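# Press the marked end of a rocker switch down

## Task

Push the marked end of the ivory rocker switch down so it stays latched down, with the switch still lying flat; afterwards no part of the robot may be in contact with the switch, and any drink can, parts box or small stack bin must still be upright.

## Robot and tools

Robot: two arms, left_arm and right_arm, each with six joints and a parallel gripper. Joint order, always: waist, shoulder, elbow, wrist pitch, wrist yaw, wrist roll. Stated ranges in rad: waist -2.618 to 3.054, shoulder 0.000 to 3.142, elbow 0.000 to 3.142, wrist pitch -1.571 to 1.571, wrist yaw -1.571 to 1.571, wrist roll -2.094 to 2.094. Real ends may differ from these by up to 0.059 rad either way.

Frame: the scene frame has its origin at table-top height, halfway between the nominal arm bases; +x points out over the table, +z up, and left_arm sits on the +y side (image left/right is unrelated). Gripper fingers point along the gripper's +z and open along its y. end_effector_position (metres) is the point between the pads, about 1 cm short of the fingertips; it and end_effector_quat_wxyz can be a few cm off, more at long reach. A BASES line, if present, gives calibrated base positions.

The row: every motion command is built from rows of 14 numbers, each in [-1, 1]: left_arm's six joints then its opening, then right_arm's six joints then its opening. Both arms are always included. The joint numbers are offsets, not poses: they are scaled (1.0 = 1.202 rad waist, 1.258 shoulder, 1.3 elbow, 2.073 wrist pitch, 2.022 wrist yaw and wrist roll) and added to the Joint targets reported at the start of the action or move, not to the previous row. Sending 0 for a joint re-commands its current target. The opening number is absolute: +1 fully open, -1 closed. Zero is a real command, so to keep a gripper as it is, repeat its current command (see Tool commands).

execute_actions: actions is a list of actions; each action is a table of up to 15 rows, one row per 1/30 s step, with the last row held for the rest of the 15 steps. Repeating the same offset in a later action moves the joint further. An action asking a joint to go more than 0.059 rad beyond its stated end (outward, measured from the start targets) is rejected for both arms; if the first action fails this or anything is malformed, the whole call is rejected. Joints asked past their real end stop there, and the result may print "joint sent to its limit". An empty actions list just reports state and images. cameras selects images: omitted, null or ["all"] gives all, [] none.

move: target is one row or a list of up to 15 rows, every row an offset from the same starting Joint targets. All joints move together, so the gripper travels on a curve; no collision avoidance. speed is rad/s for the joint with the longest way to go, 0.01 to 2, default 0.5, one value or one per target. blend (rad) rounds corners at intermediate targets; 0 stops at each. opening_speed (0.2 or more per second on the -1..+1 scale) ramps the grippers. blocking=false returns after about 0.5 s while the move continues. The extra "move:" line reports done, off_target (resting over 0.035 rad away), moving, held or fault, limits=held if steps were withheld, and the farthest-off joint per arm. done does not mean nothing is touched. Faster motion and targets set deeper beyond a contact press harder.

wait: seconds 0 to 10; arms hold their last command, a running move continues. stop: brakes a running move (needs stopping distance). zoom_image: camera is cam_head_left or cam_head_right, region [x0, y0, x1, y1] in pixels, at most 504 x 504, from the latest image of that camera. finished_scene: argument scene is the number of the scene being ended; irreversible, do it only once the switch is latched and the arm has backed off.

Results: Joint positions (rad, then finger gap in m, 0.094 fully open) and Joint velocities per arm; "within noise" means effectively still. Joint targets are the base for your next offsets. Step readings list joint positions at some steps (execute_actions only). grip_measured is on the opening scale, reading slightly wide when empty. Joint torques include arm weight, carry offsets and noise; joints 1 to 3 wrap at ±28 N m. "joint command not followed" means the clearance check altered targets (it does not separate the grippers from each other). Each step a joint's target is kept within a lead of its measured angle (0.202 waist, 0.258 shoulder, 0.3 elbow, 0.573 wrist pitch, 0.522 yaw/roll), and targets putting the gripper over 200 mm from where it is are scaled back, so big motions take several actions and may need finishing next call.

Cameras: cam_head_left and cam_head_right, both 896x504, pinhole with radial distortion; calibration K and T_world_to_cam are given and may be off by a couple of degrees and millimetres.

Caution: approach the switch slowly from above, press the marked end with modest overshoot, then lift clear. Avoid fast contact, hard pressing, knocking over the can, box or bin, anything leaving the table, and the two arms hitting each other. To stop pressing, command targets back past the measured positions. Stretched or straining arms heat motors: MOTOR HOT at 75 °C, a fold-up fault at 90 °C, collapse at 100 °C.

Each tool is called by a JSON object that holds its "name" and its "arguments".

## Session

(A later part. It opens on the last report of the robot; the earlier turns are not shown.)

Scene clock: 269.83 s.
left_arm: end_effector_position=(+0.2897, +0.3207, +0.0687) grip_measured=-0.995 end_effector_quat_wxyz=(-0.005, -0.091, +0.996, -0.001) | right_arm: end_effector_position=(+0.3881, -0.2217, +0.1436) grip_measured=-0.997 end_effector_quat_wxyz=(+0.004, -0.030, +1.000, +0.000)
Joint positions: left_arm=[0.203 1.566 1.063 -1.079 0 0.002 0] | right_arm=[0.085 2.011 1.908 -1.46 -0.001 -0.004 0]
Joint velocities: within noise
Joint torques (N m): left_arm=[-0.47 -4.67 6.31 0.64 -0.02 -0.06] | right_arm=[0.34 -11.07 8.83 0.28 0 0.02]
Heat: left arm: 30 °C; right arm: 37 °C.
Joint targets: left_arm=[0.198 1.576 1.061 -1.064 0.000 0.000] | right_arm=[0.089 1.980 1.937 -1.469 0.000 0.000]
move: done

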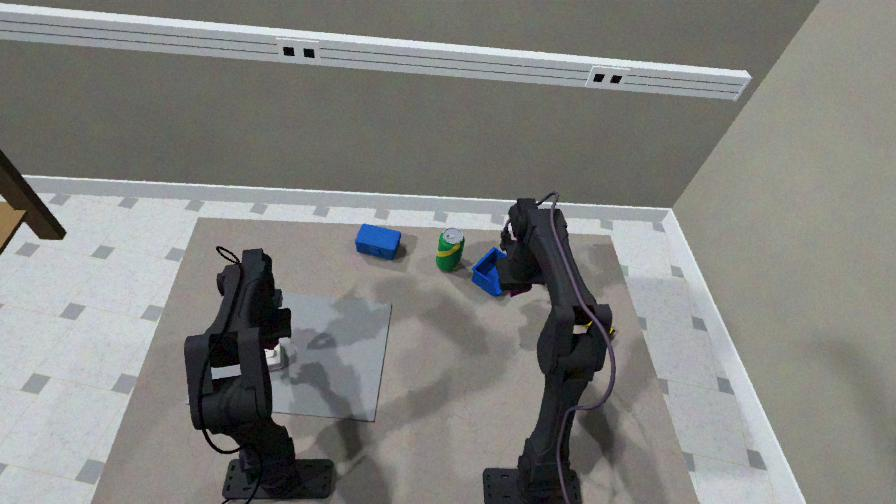

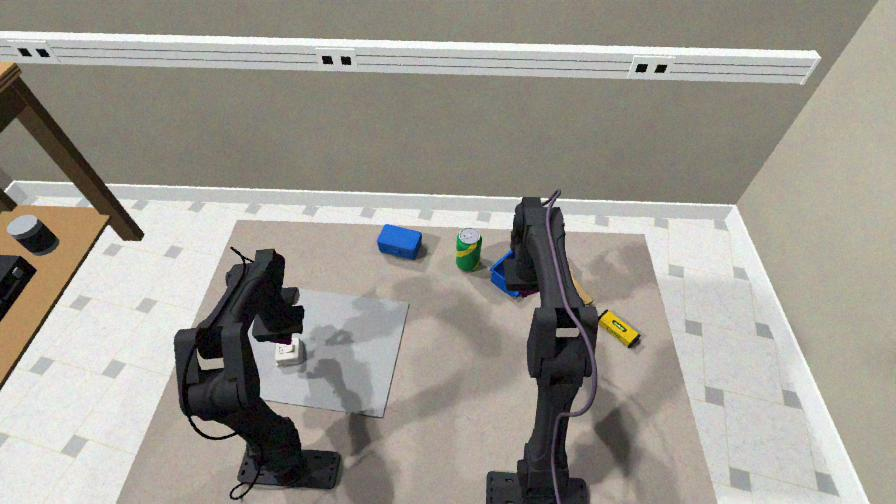

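{"name": "move", "arguments": {"target": [[0, 0.0445, -0.0931, 0.0844, 0, 0, -1, 0, 0, 0, 0, 0, 0, -1], [-0.15, -0.0684, 0.2169, -0.1486, 0, 0, -1, 0, 0, 0, 0, 0, 0, -1]], "speed": [0.15, 0.6]}}

{"name": "zoom_image", "arguments": {"camera": "cam_head_right", "region": [250, 310, 330, 390]}}

Scene clock: 274.13 s.
left_arm: end_effector_position=(+0.2957, +0.2737, +0.1467) grip_measured=-0.995 end_effector_quat_wxyz=(+0.010, -0.001, +1.000, +0.000) | right_arm: end_effector_position=(+0.3879, -0.2217, +0.1436) grip_measured=-0.997 end_effector_quat_wxyz=(+0.004, -0.030, +1.000, +0.000)
Joint positions: left_arm=[0.021 1.512 1.323 -1.363 0.001 0.002 0] | right_arm=[0.085 2.011 1.908 -1.461 -0.001 -0.004 0]
Joint velocities: within noise
Joint torques (N m): left_arm=[-0.27 -6.97 8.65 0.51 -0.02 -0.04] | right_arm=[0.32 -11.06 8.84 0.28 0 0.02]
Heat: left arm: 30 °C; right arm: 37 °C.
Joint targets: left_arm=[0.017 1.490 1.343 -1.372 0.000 0.000] | right_arm=[0.089 1.980 1.937 -1.469 0.000 0.000]
move: done

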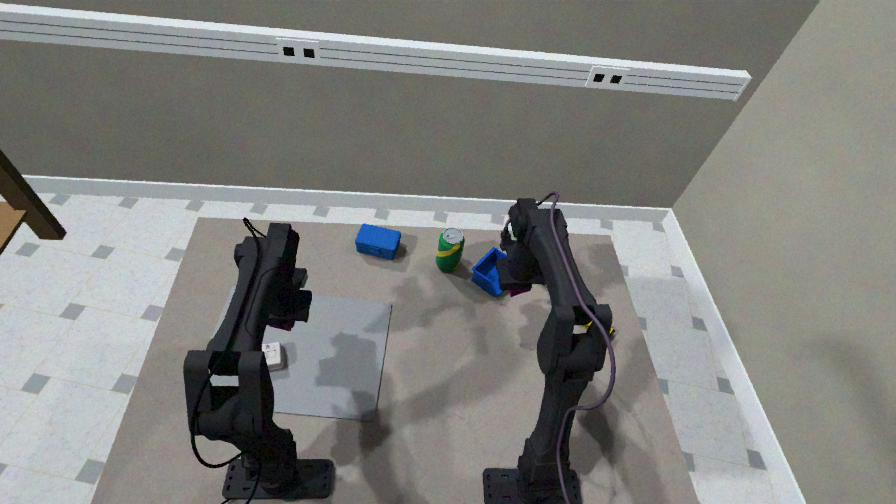

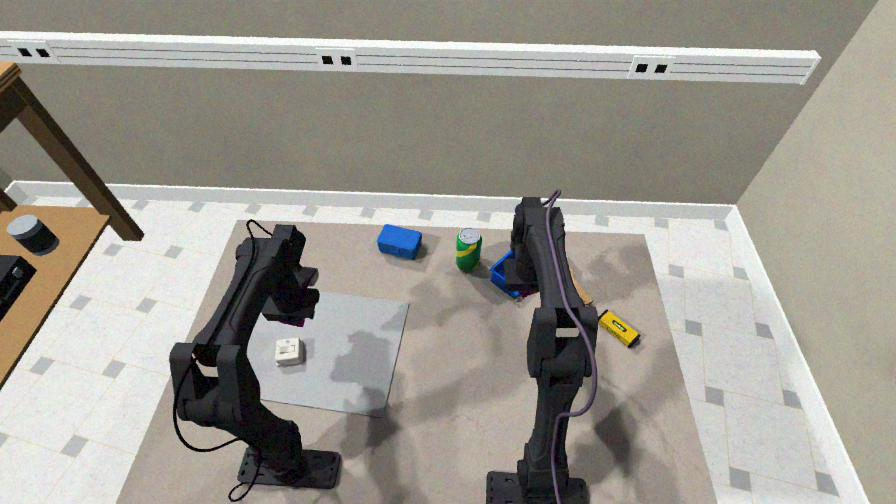

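Scaled by 6.300 from the camera's 896x504 image, which has a finer 1280x720 frame.

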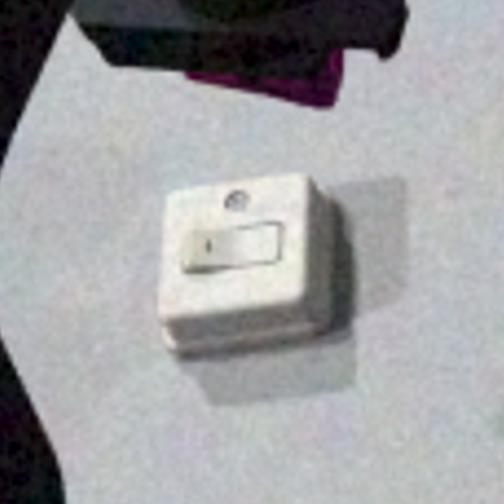

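{"name": "move", "arguments": {"target": [[0, 0.0413, -0.418, 0.886, -0.0702, -0.0223, 1, 0, 0, 0, 0, 0, 0, -1]], "speed": 1.2, "cameras": []}}

{"name": "move", "arguments": {"target": [[0, 0, -0.345, 0.217, 0, 0, 1, 0, 0, 0, 0, 0, 0, -1]], "speed": 0.8}}

Scene clock: 286.63 s.
left_arm: end_effector_position=(+0.5047, +0.2978, +0.1992) grip_measured=+0.999 end_effector_quat_wxyz=(+0.603, -0.055, +0.794, +0.043) | right_arm: end_effector_position=(+0.3879, -0.2217, +0.1436) grip_measured=-0.997 end_effector_quat_wxyz=(+0.004, -0.030, +1.000, +0.000)
Joint positions: left_arm=[0.021 1.526 0.807 0.446 -0.13 -0.035 0.094] | right_arm=[0.085 2.011 1.908 -1.461 -0.001 -0.004 0]
Joint velocities: within noise
Joint torques (N m): left_arm=[-0.36 -4.97 7.1 2.37 -0.16 -0.13] | right_arm=[0.34 -11.06 8.84 0.28 0 0.02]
Heat: left arm: 29 °C; right arm: 37 °C.
Joint targets: left_arm=[0.017 1.542 0.799 0.465 -0.142 -0.045] | right_arm=[0.089 1.980 1.937 -1.469 0.000 0.000]
move: done
No camera images: "cameras" was empty.

Scene clock: 288.07 s.
left_arm: end_effector_position=(+0.4305, +0.2977, +0.1103) grip_measured=+0.999 end_effector_quat_wxyz=(+0.600, -0.055, +0.797, +0.043) | right_arm: end_effector_position=(+0.3878, -0.2217, +0.1436) grip_measured=-0.997 end_effector_quat_wxyz=(+0.003, -0.030, +1.000, +0.000)
Joint positions: left_arm=[0.021 1.53 0.352 0.895 -0.131 -0.035 0.094] | right_arm=[0.085 2.011 1.908 -1.461 -0.001 -0.004 0]
Joint velocities: within noise
Joint torques (N m): left_arm=[-0.31 -3.62 5.85 2.41 -0.13 -0.15] | right_arm=[0.34 -11.06 8.83 0.28 0 0.01]
Heat: left arm: 28 °C; right arm: 37 °C.
Joint targets: left_arm=[0.017 1.542 0.351 0.915 -0.142 -0.045] | right_arm=[0.089 1.980 1.937 -1.469 0.000 0.000]
move: done

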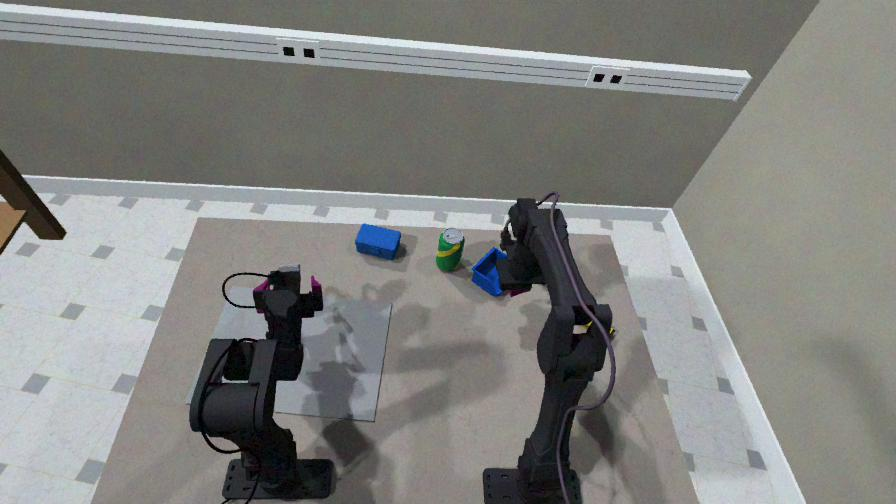

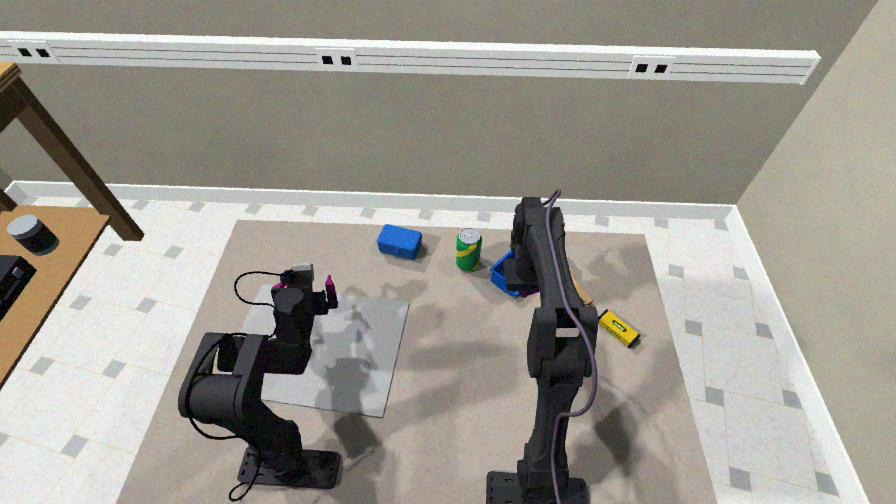

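{"name": "move", "arguments": {"target": [[0.5, 0, 0.346, -0.217, 0.0702, 0.0223, -1, 0, 0, 0, 0, 0, 0, -1]], "speed": 1.2}}

{"name": "zoom_image", "arguments": {"camera": "cam_head_right", "region": [260, 320, 320, 380]}}

{"name": "zoom_image", "arguments": {"camera": "cam_head_left", "region": [245, 325, 305, 385]}}

Scene clock: 291.27 s.
left_arm: end_effector_position=(+0.4192, +0.5389, +0.1900) grip_measured=-0.995 end_effector_quat_wxyz=(+0.574, -0.243, +0.761, +0.179) | right_arm: end_effector_position=(+0.3878, -0.2217, +0.1436) grip_measured=-0.997 end_effector_quat_wxyz=(+0.003, -0.030, +1.000, +0.000)
Joint positions: left_arm=[0.618 1.53 0.779 0.47 -0.011 -0.01 0] | right_arm=[0.085 2.011 1.908 -1.461 -0.001 -0.004 0]
Joint velocities: within noise
Joint torques (N m): left_arm=[-0.06 -4.98 9.76 2.15 0.16 0.07] | right_arm=[0.34 -11.06 8.83 0.28 0 0.02]
Heat: left arm: 28 °C; right arm: 37 °C.
Joint targets: left_arm=[0.618 1.542 0.800 0.465 0.000 0.000] | right_arm=[0.089 1.980 1.937 -1.469 0.000 0.000]
move: done

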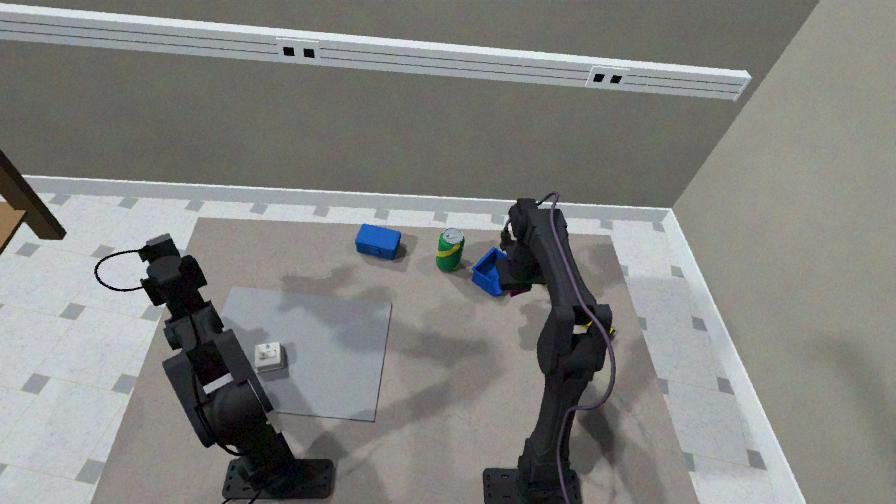

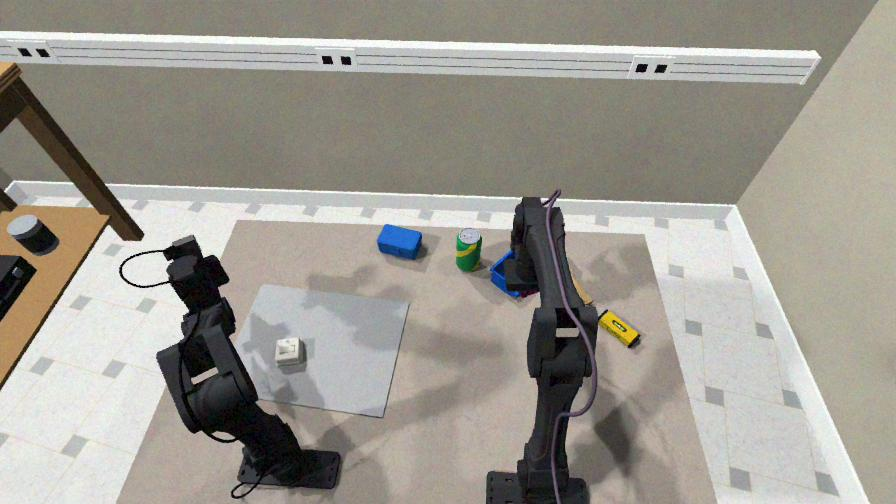

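Scaled by 8.400 from the camera's 896x504 image, which has a finer 1280x720 frame.

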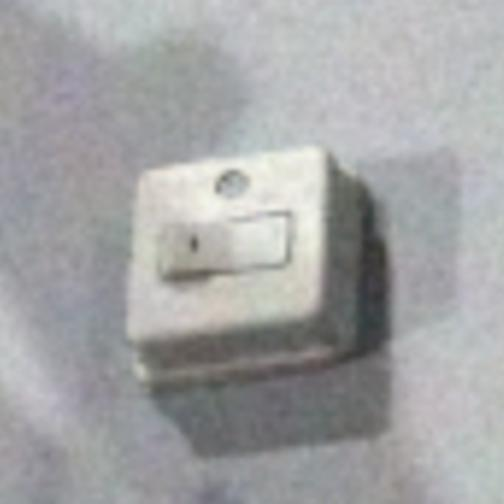

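Scaled by 8.400 from the camera's 896x504 image, which has a finer 1280x720 frame.

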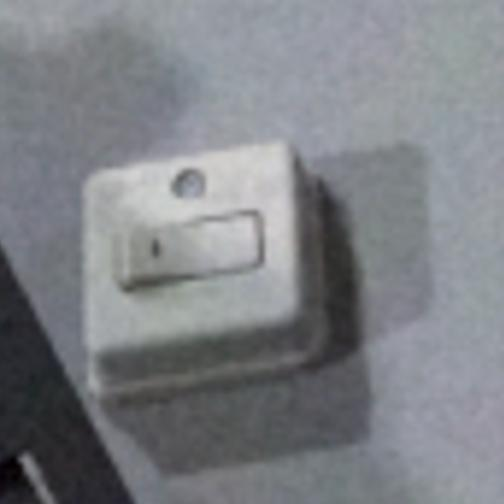

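{"name": "move", "arguments": {"target": [[-0.2732, -0.0334, 0.42, -0.8857, 0, 0, -1, 0, 0, 0, 0, 0, 0, -1], [-0.2732, 0.0296, 0.2022, -0.7379, 0, 0, -1, 0, 0, 0, 0, 0, 0, -1]], "speed": [1.6, 0.6], "blend": 0.08}}

{"name": "zoom_image", "arguments": {"camera": "cam_head_right", "region": [250, 310, 320, 380]}}

{"name": "zoom_image", "arguments": {"camera": "cam_head_left", "region": [235, 316, 305, 386]}}

Scene clock: 297.50 s.
left_arm: end_effector_position=(+0.2837, +0.3453, +0.0680) grip_measured=-0.995 end_effector_quat_wxyz=(-0.008, -0.143, +0.990, +0.003) | right_arm: end_effector_position=(+0.3878, -0.2217, +0.1436) grip_measured=-0.997 end_effector_quat_wxyz=(+0.003, -0.030, +1.000, +0.000)
Joint positions: left_arm=[0.295 1.571 1.065 -1.08 -0.008 -0.009 0] | right_arm=[0.085 2.011 1.908 -1.461 -0.001 -0.004 0]
Joint velocities: within noise
Joint torques (N m): left_arm=[-0.51 -4.77 6.39 0.65 0.1 0.08] | right_arm=[0.34 -11.06 8.84 0.28 0 0.02]
Heat: left arm: 28 °C; right arm: 37 °C.
Joint targets: left_arm=[0.290 1.579 1.064 -1.065 0.000 0.000] | right_arm=[0.089 1.980 1.937 -1.469 0.000 0.000]
move: done

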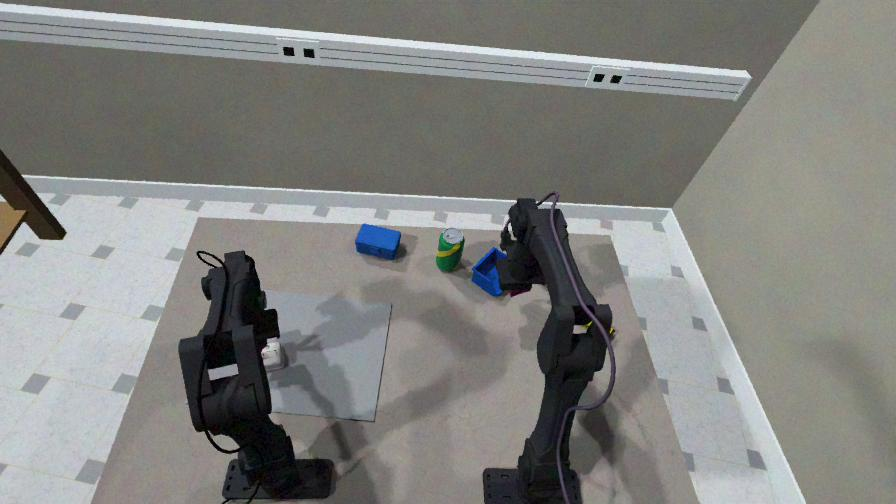

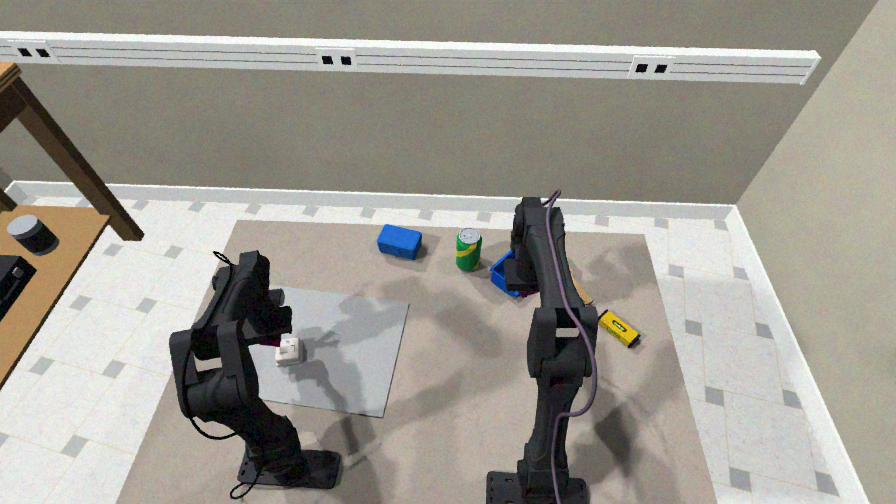

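Scaled by 7.200 from the camera's 896x504 image, which has a finer 1280x720 frame.

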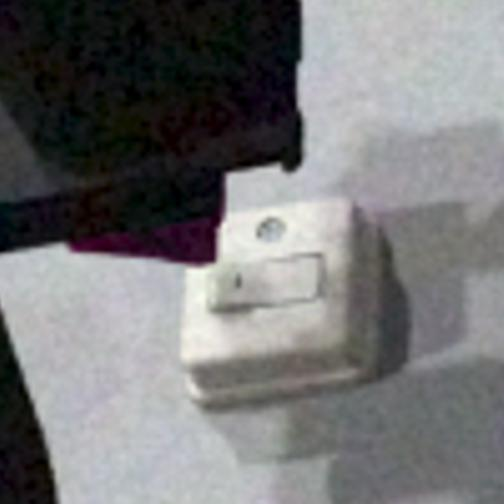

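Scaled by 7.200 from the camera's 896x504 image, which has a finer 1280x720 frame.

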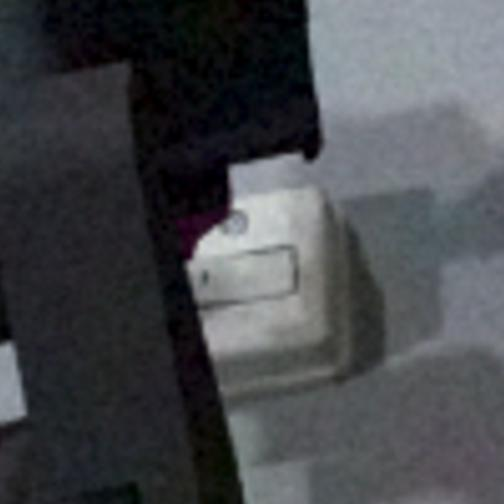

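{"name": "move", "arguments": {"target": [[0, 0.0445, -0.0931, 0.0849, 0, 0, -1, 0, 0, 0, 0, 0, 0, -1], [0.12, -0.0628, 0.2169, -0.1476, 0, 0, -1, 0, 0, 0, 0, 0, 0, -1]], "speed": [0.15, 0.7]}}

{"name": "zoom_image", "arguments": {"camera": "cam_head_right", "region": [255, 320, 315, 380]}}

{"name": "zoom_image", "arguments": {"camera": "cam_head_left", "region": [240, 325, 300, 385]}}

Scene clock: 304.17 s.
left_arm: end_effector_position=(+0.2743, +0.3790, +0.1457) grip_measured=-0.995 end_effector_quat_wxyz=(+0.007, -0.209, +0.978, +0.005) | right_arm: end_effector_position=(+0.3878, -0.2217, +0.1436) grip_measured=-0.997 end_effector_quat_wxyz=(+0.003, -0.030, +1.000, +0.000)
Joint positions: left_arm=[0.43 1.52 1.327 -1.362 -0.007 -0.009 0] | right_arm=[0.085 2.011 1.908 -1.461 -0.001 -0.004 0]
Joint velocities: within noise
Joint torques (N m): left_arm=[0.31 -6.71 8.43 0.5 0.11 0.04] | right_arm=[0.35 -11.07 8.84 0.28 0 0.01]
Heat: left arm: 28 °C; right arm: 37 °C.
Joint targets: left_arm=[0.434 1.500 1.345 -1.371 0.000 0.000] | right_arm=[0.089 1.980 1.937 -1.469 0.000 0.000]
move: done

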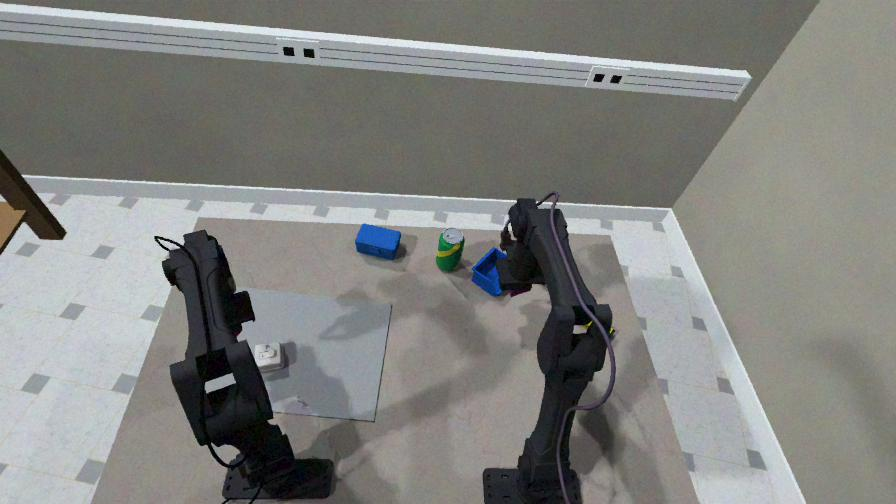

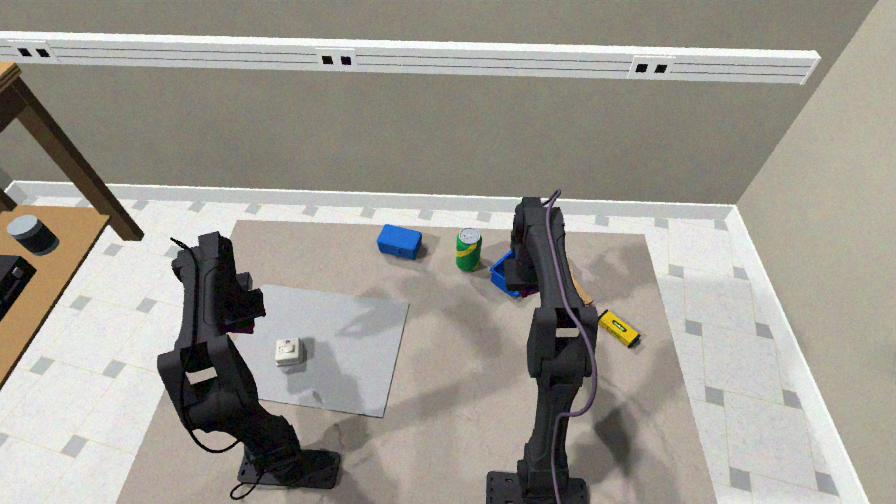

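Scaled by 8.400 from the camera's 896x504 image, which has a finer 1280x720 frame.

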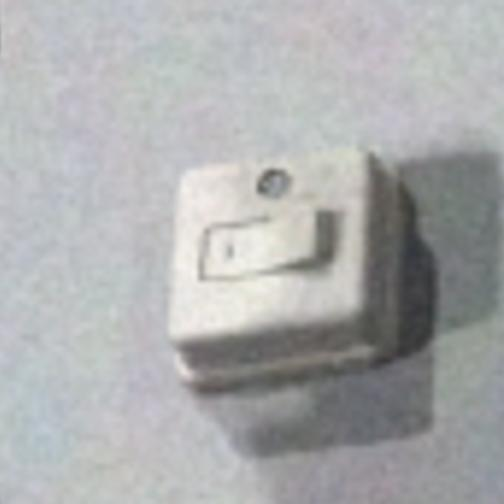

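Scaled by 8.400 from the camera's 896x504 image, which has a finer 1280x720 frame.

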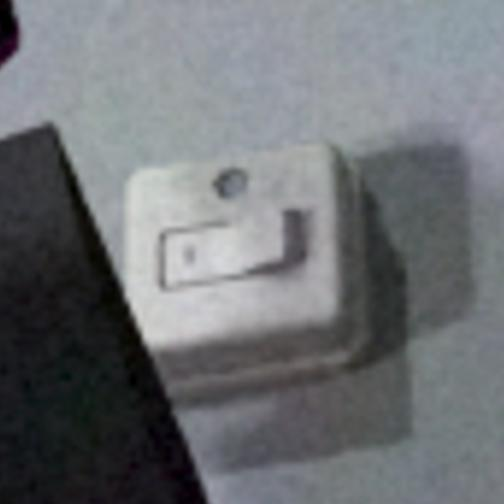

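{"name": "finished_scene", "arguments": {"scene": 1}}

The scene is finished: the task was done.


## Next scene

The same job, from a new start.

{"name": "execute_actions", "arguments": {"actions": []}}

Scene clock: 0.00 s.
left_arm: end_effector_position=(+0.4364, +0.2538, +0.1116) grip_measured=+1.000 end_effector_quat_wxyz=(+0.579, +0.028, +0.810, -0.084) | right_arm: end_effector_position=(+0.3944, -0.2769, +0.0830) grip_measured=+1.000 end_effector_quat_wxyz=(+0.563, +0.034, +0.826, +0.021)
Joint positions: left_arm=[0.065 1.514 0.411 0.774 0.215 -0.036 0.094] | right_arm=[-0.117 1.567 0.353 0.835 -0.132 0.026 0.094]
Joint velocities: within noise
Joint torques (N m): no reading
Heat: left arm: 25 °C; right arm: 29 °C.
Joint targets: left_arm=[0.065 1.504 0.421 0.785 0.216 -0.036] | right_arm=[-0.117 1.561 0.359 0.836 -0.133 0.026]
Tool commands: left_gripper/opening=+1.0 right_gripper/opening=+1.0

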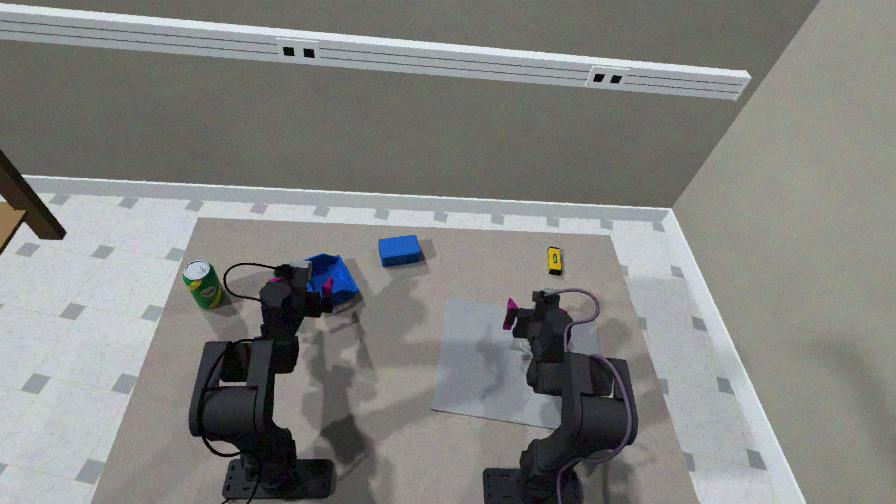

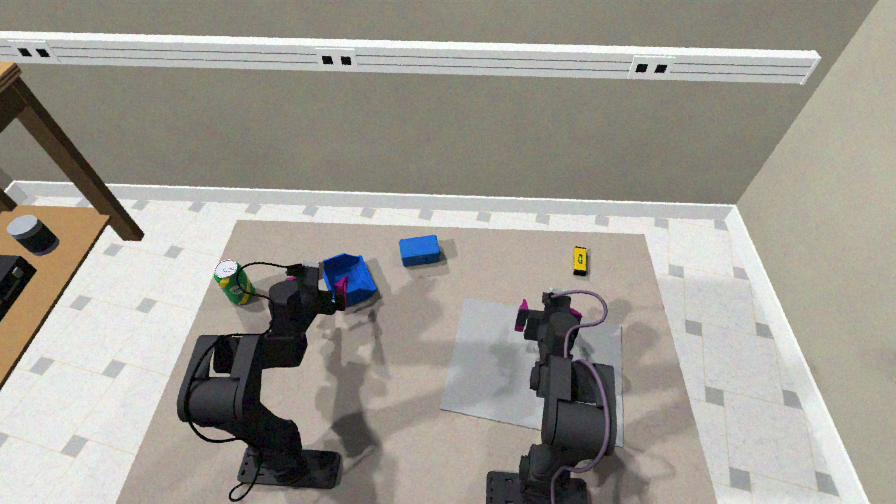

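{"name": "move", "arguments": {"target": [[0, 0, 0, 0, 0, 0, 1, -0.4, -0.0064, 0.3638, -0.1987, 0.0658, -0.0129, -1]], "speed": 1.2}}

{"name": "zoom_image", "arguments": {"camera": "cam_head_left", "region": [480, 310, 570, 400]}}

{"name": "zoom_image", "arguments": {"camera": "cam_head_right", "region": [490, 310, 580, 400]}}

Scene clock: 3.07 s.
left_arm: end_effector_position=(+0.4364, +0.2538, +0.1116) grip_measured=+1.000 end_effector_quat_wxyz=(+0.579, +0.028, +0.810, -0.084) | right_arm: end_effector_position=(+0.3889, -0.5209, +0.1787) grip_measured=-0.997 end_effector_quat_wxyz=(+0.558, +0.251, +0.772, -0.175)
Joint positions: left_arm=[0.065 1.514 0.411 0.774 0.215 -0.036 0.094] | right_arm=[-0.601 1.567 0.807 0.437 -0.012 0.006 0]
Joint velocities: within noise
Joint torques (N m): left_arm=[-0.02 -5.3 7.34 2.26 0.07 -0.02] | right_arm=[0.32 -6.83 9.47 1.95 0.13 -0.06]
Heat: left arm: 25 °C; right arm: 30 °C.
Joint targets: left_arm=[0.065 1.504 0.421 0.785 0.216 -0.036] | right_arm=[-0.598 1.553 0.832 0.424 0.000 0.000]
move: done

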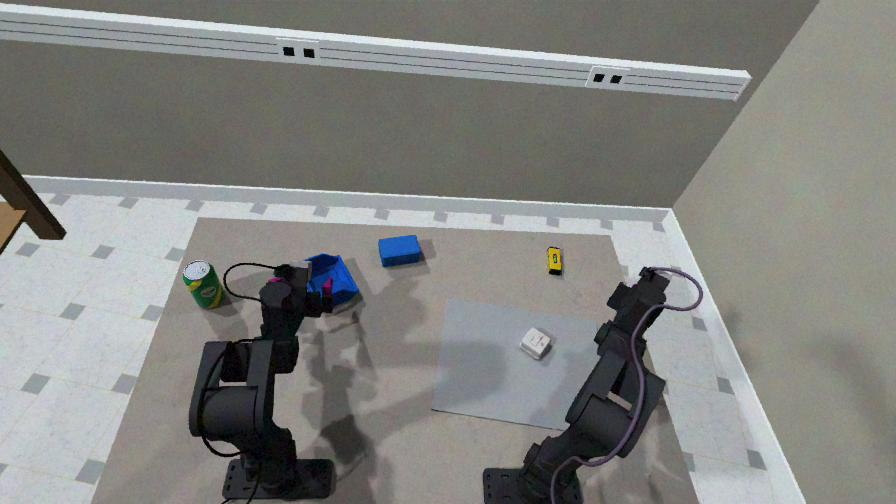

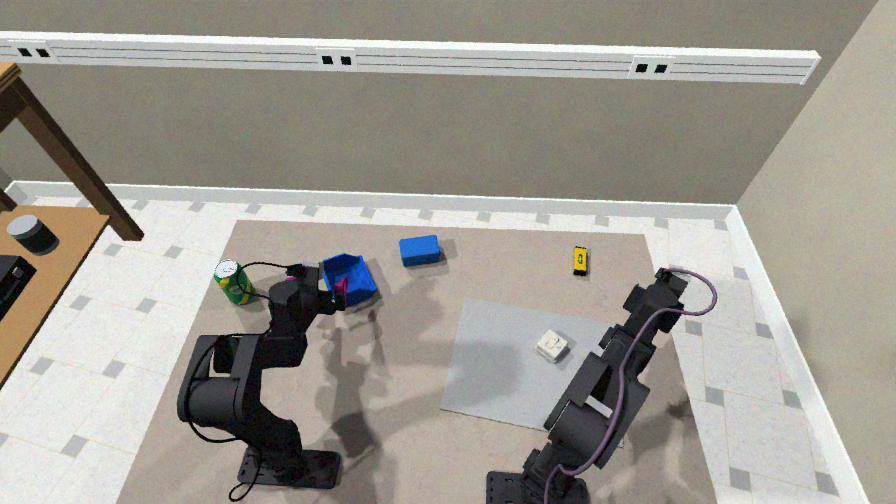

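Scaled by 5.600 from the camera's 896x504 image, which has a finer 1280x720 frame.

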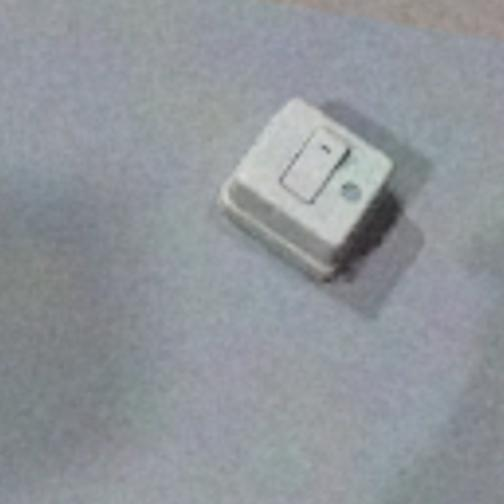

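Scaled by 5.600 from the camera's 896x504 image, which has a finer 1280x720 frame.

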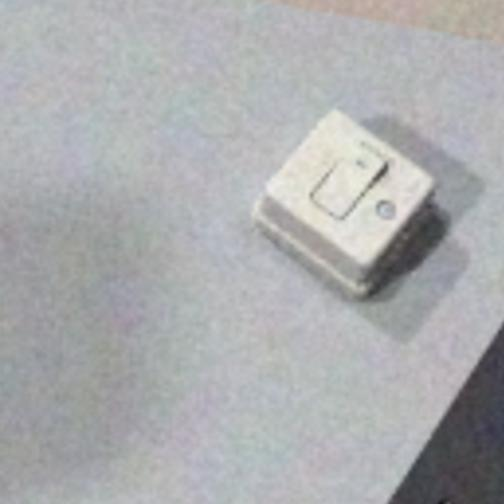

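{"name": "move", "arguments": {"target": [[0, 0, 0, 0, 0, 0, 1, 0.3735, 0.2059, 0.6178, -0.8769, 0, 0, -1], [0, 0, 0, 0, 0, 0, 1, 0.3735, 0.2370, 0.4051, -0.7358, 0, 0, -1]], "speed": [1.6, 0.7], "blend": 0.08}}

{"name": "zoom_image", "arguments": {"camera": "cam_head_left", "region": [505, 300, 575, 370]}}

{"name": "zoom_image", "arguments": {"camera": "cam_head_right", "region": [520, 305, 590, 375]}}

Scene clock: 12.47 s.
left_arm: end_effector_position=(+0.4364, +0.2538, +0.1116) grip_measured=+1.000 end_effector_quat_wxyz=(+0.579, +0.028, +0.810, -0.084) | right_arm: end_effector_position=(+0.3320, -0.3021, +0.0674) grip_measured=-0.997 end_effector_quat_wxyz=(-0.007, +0.094, +0.996, +0.004)
Joint positions: left_arm=[0.065 1.514 0.411 0.774 0.215 -0.036 0.094] | right_arm=[-0.153 1.842 1.373 -1.116 -0.008 0.005 0]
Joint velocities: within noise
Joint torques (N m): left_arm=[-0.12 -5.31 7.35 2.23 0.08 -0.04] | right_arm=[0.36 -6.71 5.2 0.46 0.08 -0.07]
Heat: left arm: 27 °C; right arm: 32 °C.
Joint targets: left_arm=[0.065 1.504 0.421 0.785 0.216 -0.036] | right_arm=[-0.149 1.851 1.359 -1.101 0.000 0.000]
move: done

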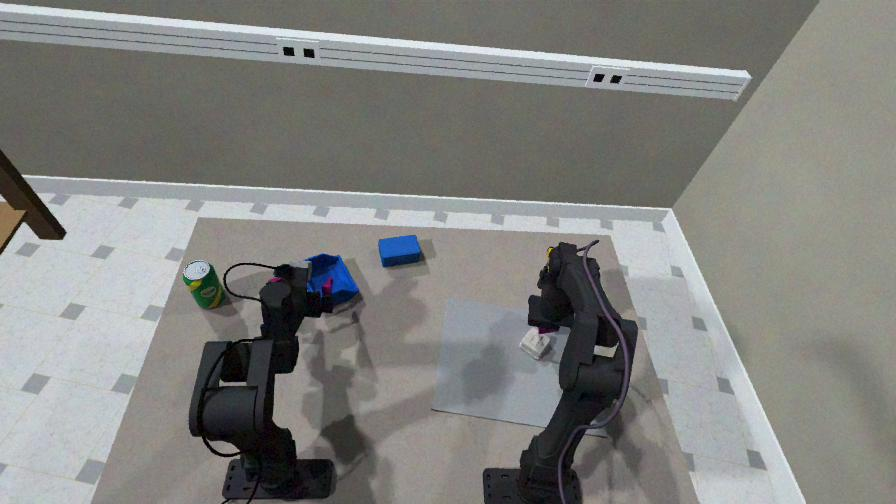

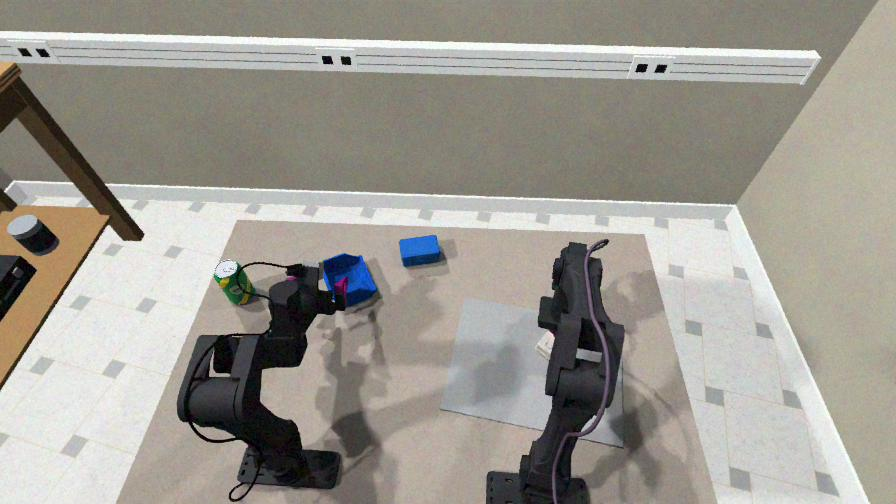

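Scaled by 7.200 from the camera's 896x504 image, which has a finer 1280x720 frame.

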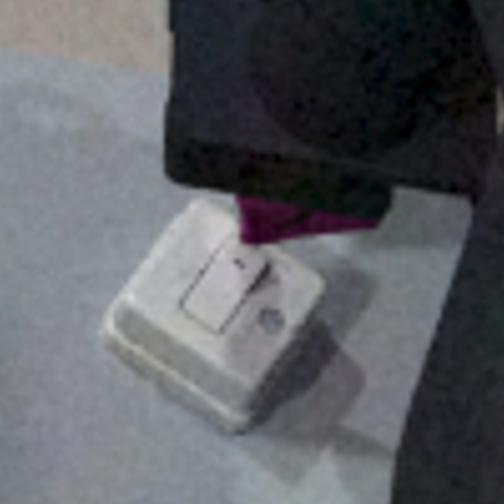

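Scaled by 7.200 from the camera's 896x504 image, which has a finer 1280x720 frame.

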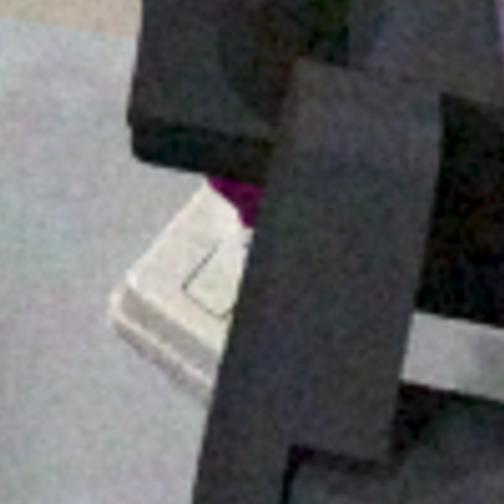

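{"name": "move", "arguments": {"target": [[0, 0, 0, 0, 0, 0, 1, -0.0047, 0.0533, -0.0657, 0.0732, 0, 0, -1], [0, 0, 0, 0, 0, 0, 1, -0.18, -0.031, 0.2124, -0.1412, 0, 0, -1]], "speed": [0.15, 0.7]}}

{"name": "zoom_image", "arguments": {"camera": "cam_head_left", "region": [500, 305, 570, 375]}}

{"name": "zoom_image", "arguments": {"camera": "cam_head_right", "region": [515, 310, 585, 380]}}

Scene clock: 20.50 s.
left_arm: end_effector_position=(+0.4364, +0.2538, +0.1116) grip_measured=+1.000 end_effector_quat_wxyz=(+0.579, +0.028, +0.810, -0.084) | right_arm: end_effector_position=(+0.3112, -0.3692, +0.1287) grip_measured=-0.997 end_effector_quat_wxyz=(-0.018, +0.199, +0.980, +0.007)
Joint positions: left_arm=[0.065 1.514 0.411 0.774 0.215 -0.036 0.094] | right_arm=[-0.365 1.834 1.608 -1.383 -0.008 0.005 0]
Joint velocities: within noise
Joint torques (N m): left_arm=[-0.08 -5.31 7.32 2.25 0.1 -0.01] | right_arm=[0.01 -8.95 8.7 0.13 0.08 -0.07]
Heat: left arm: 28 °C; right arm: 31 °C.
Joint targets: left_arm=[0.065 1.504 0.421 0.785 0.216 -0.036] | right_arm=[-0.365 1.812 1.635 -1.394 0.000 0.000]
move: done

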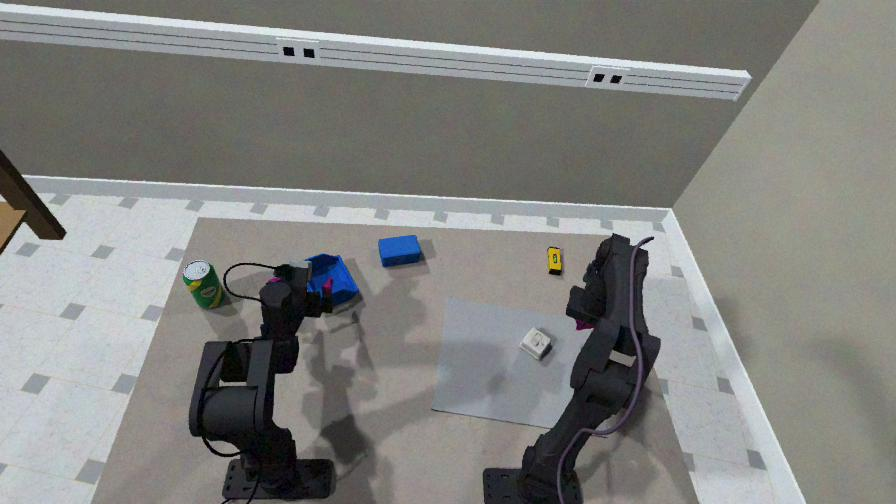

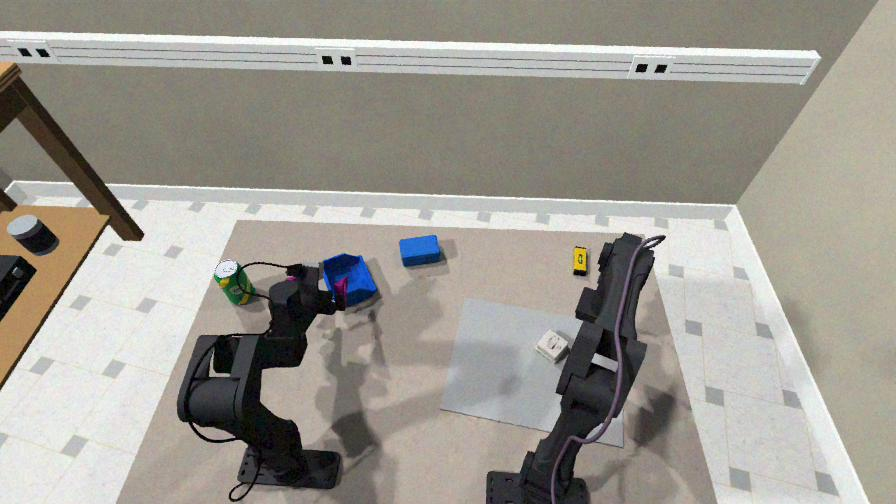

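Scaled by 7.200 from the camera's 896x504 image, which has a finer 1280x720 frame.

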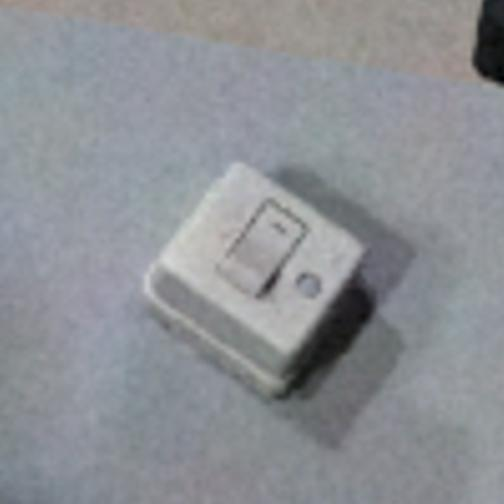

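Scaled by 7.200 from the camera's 896x504 image, which has a finer 1280x720 frame.

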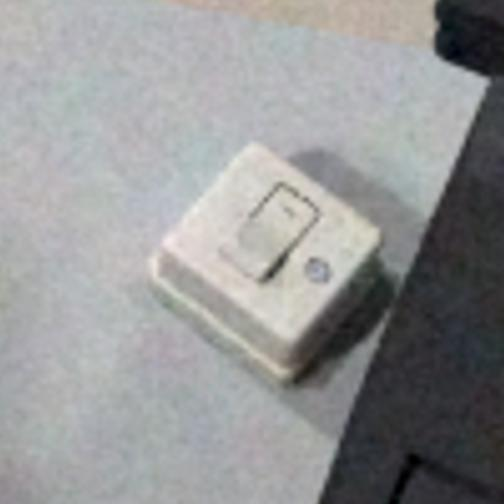

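Flipped: the marked end is down.

{"name": "finished_scene", "arguments": {"scene": 2}}

The scene is finished: the task was done.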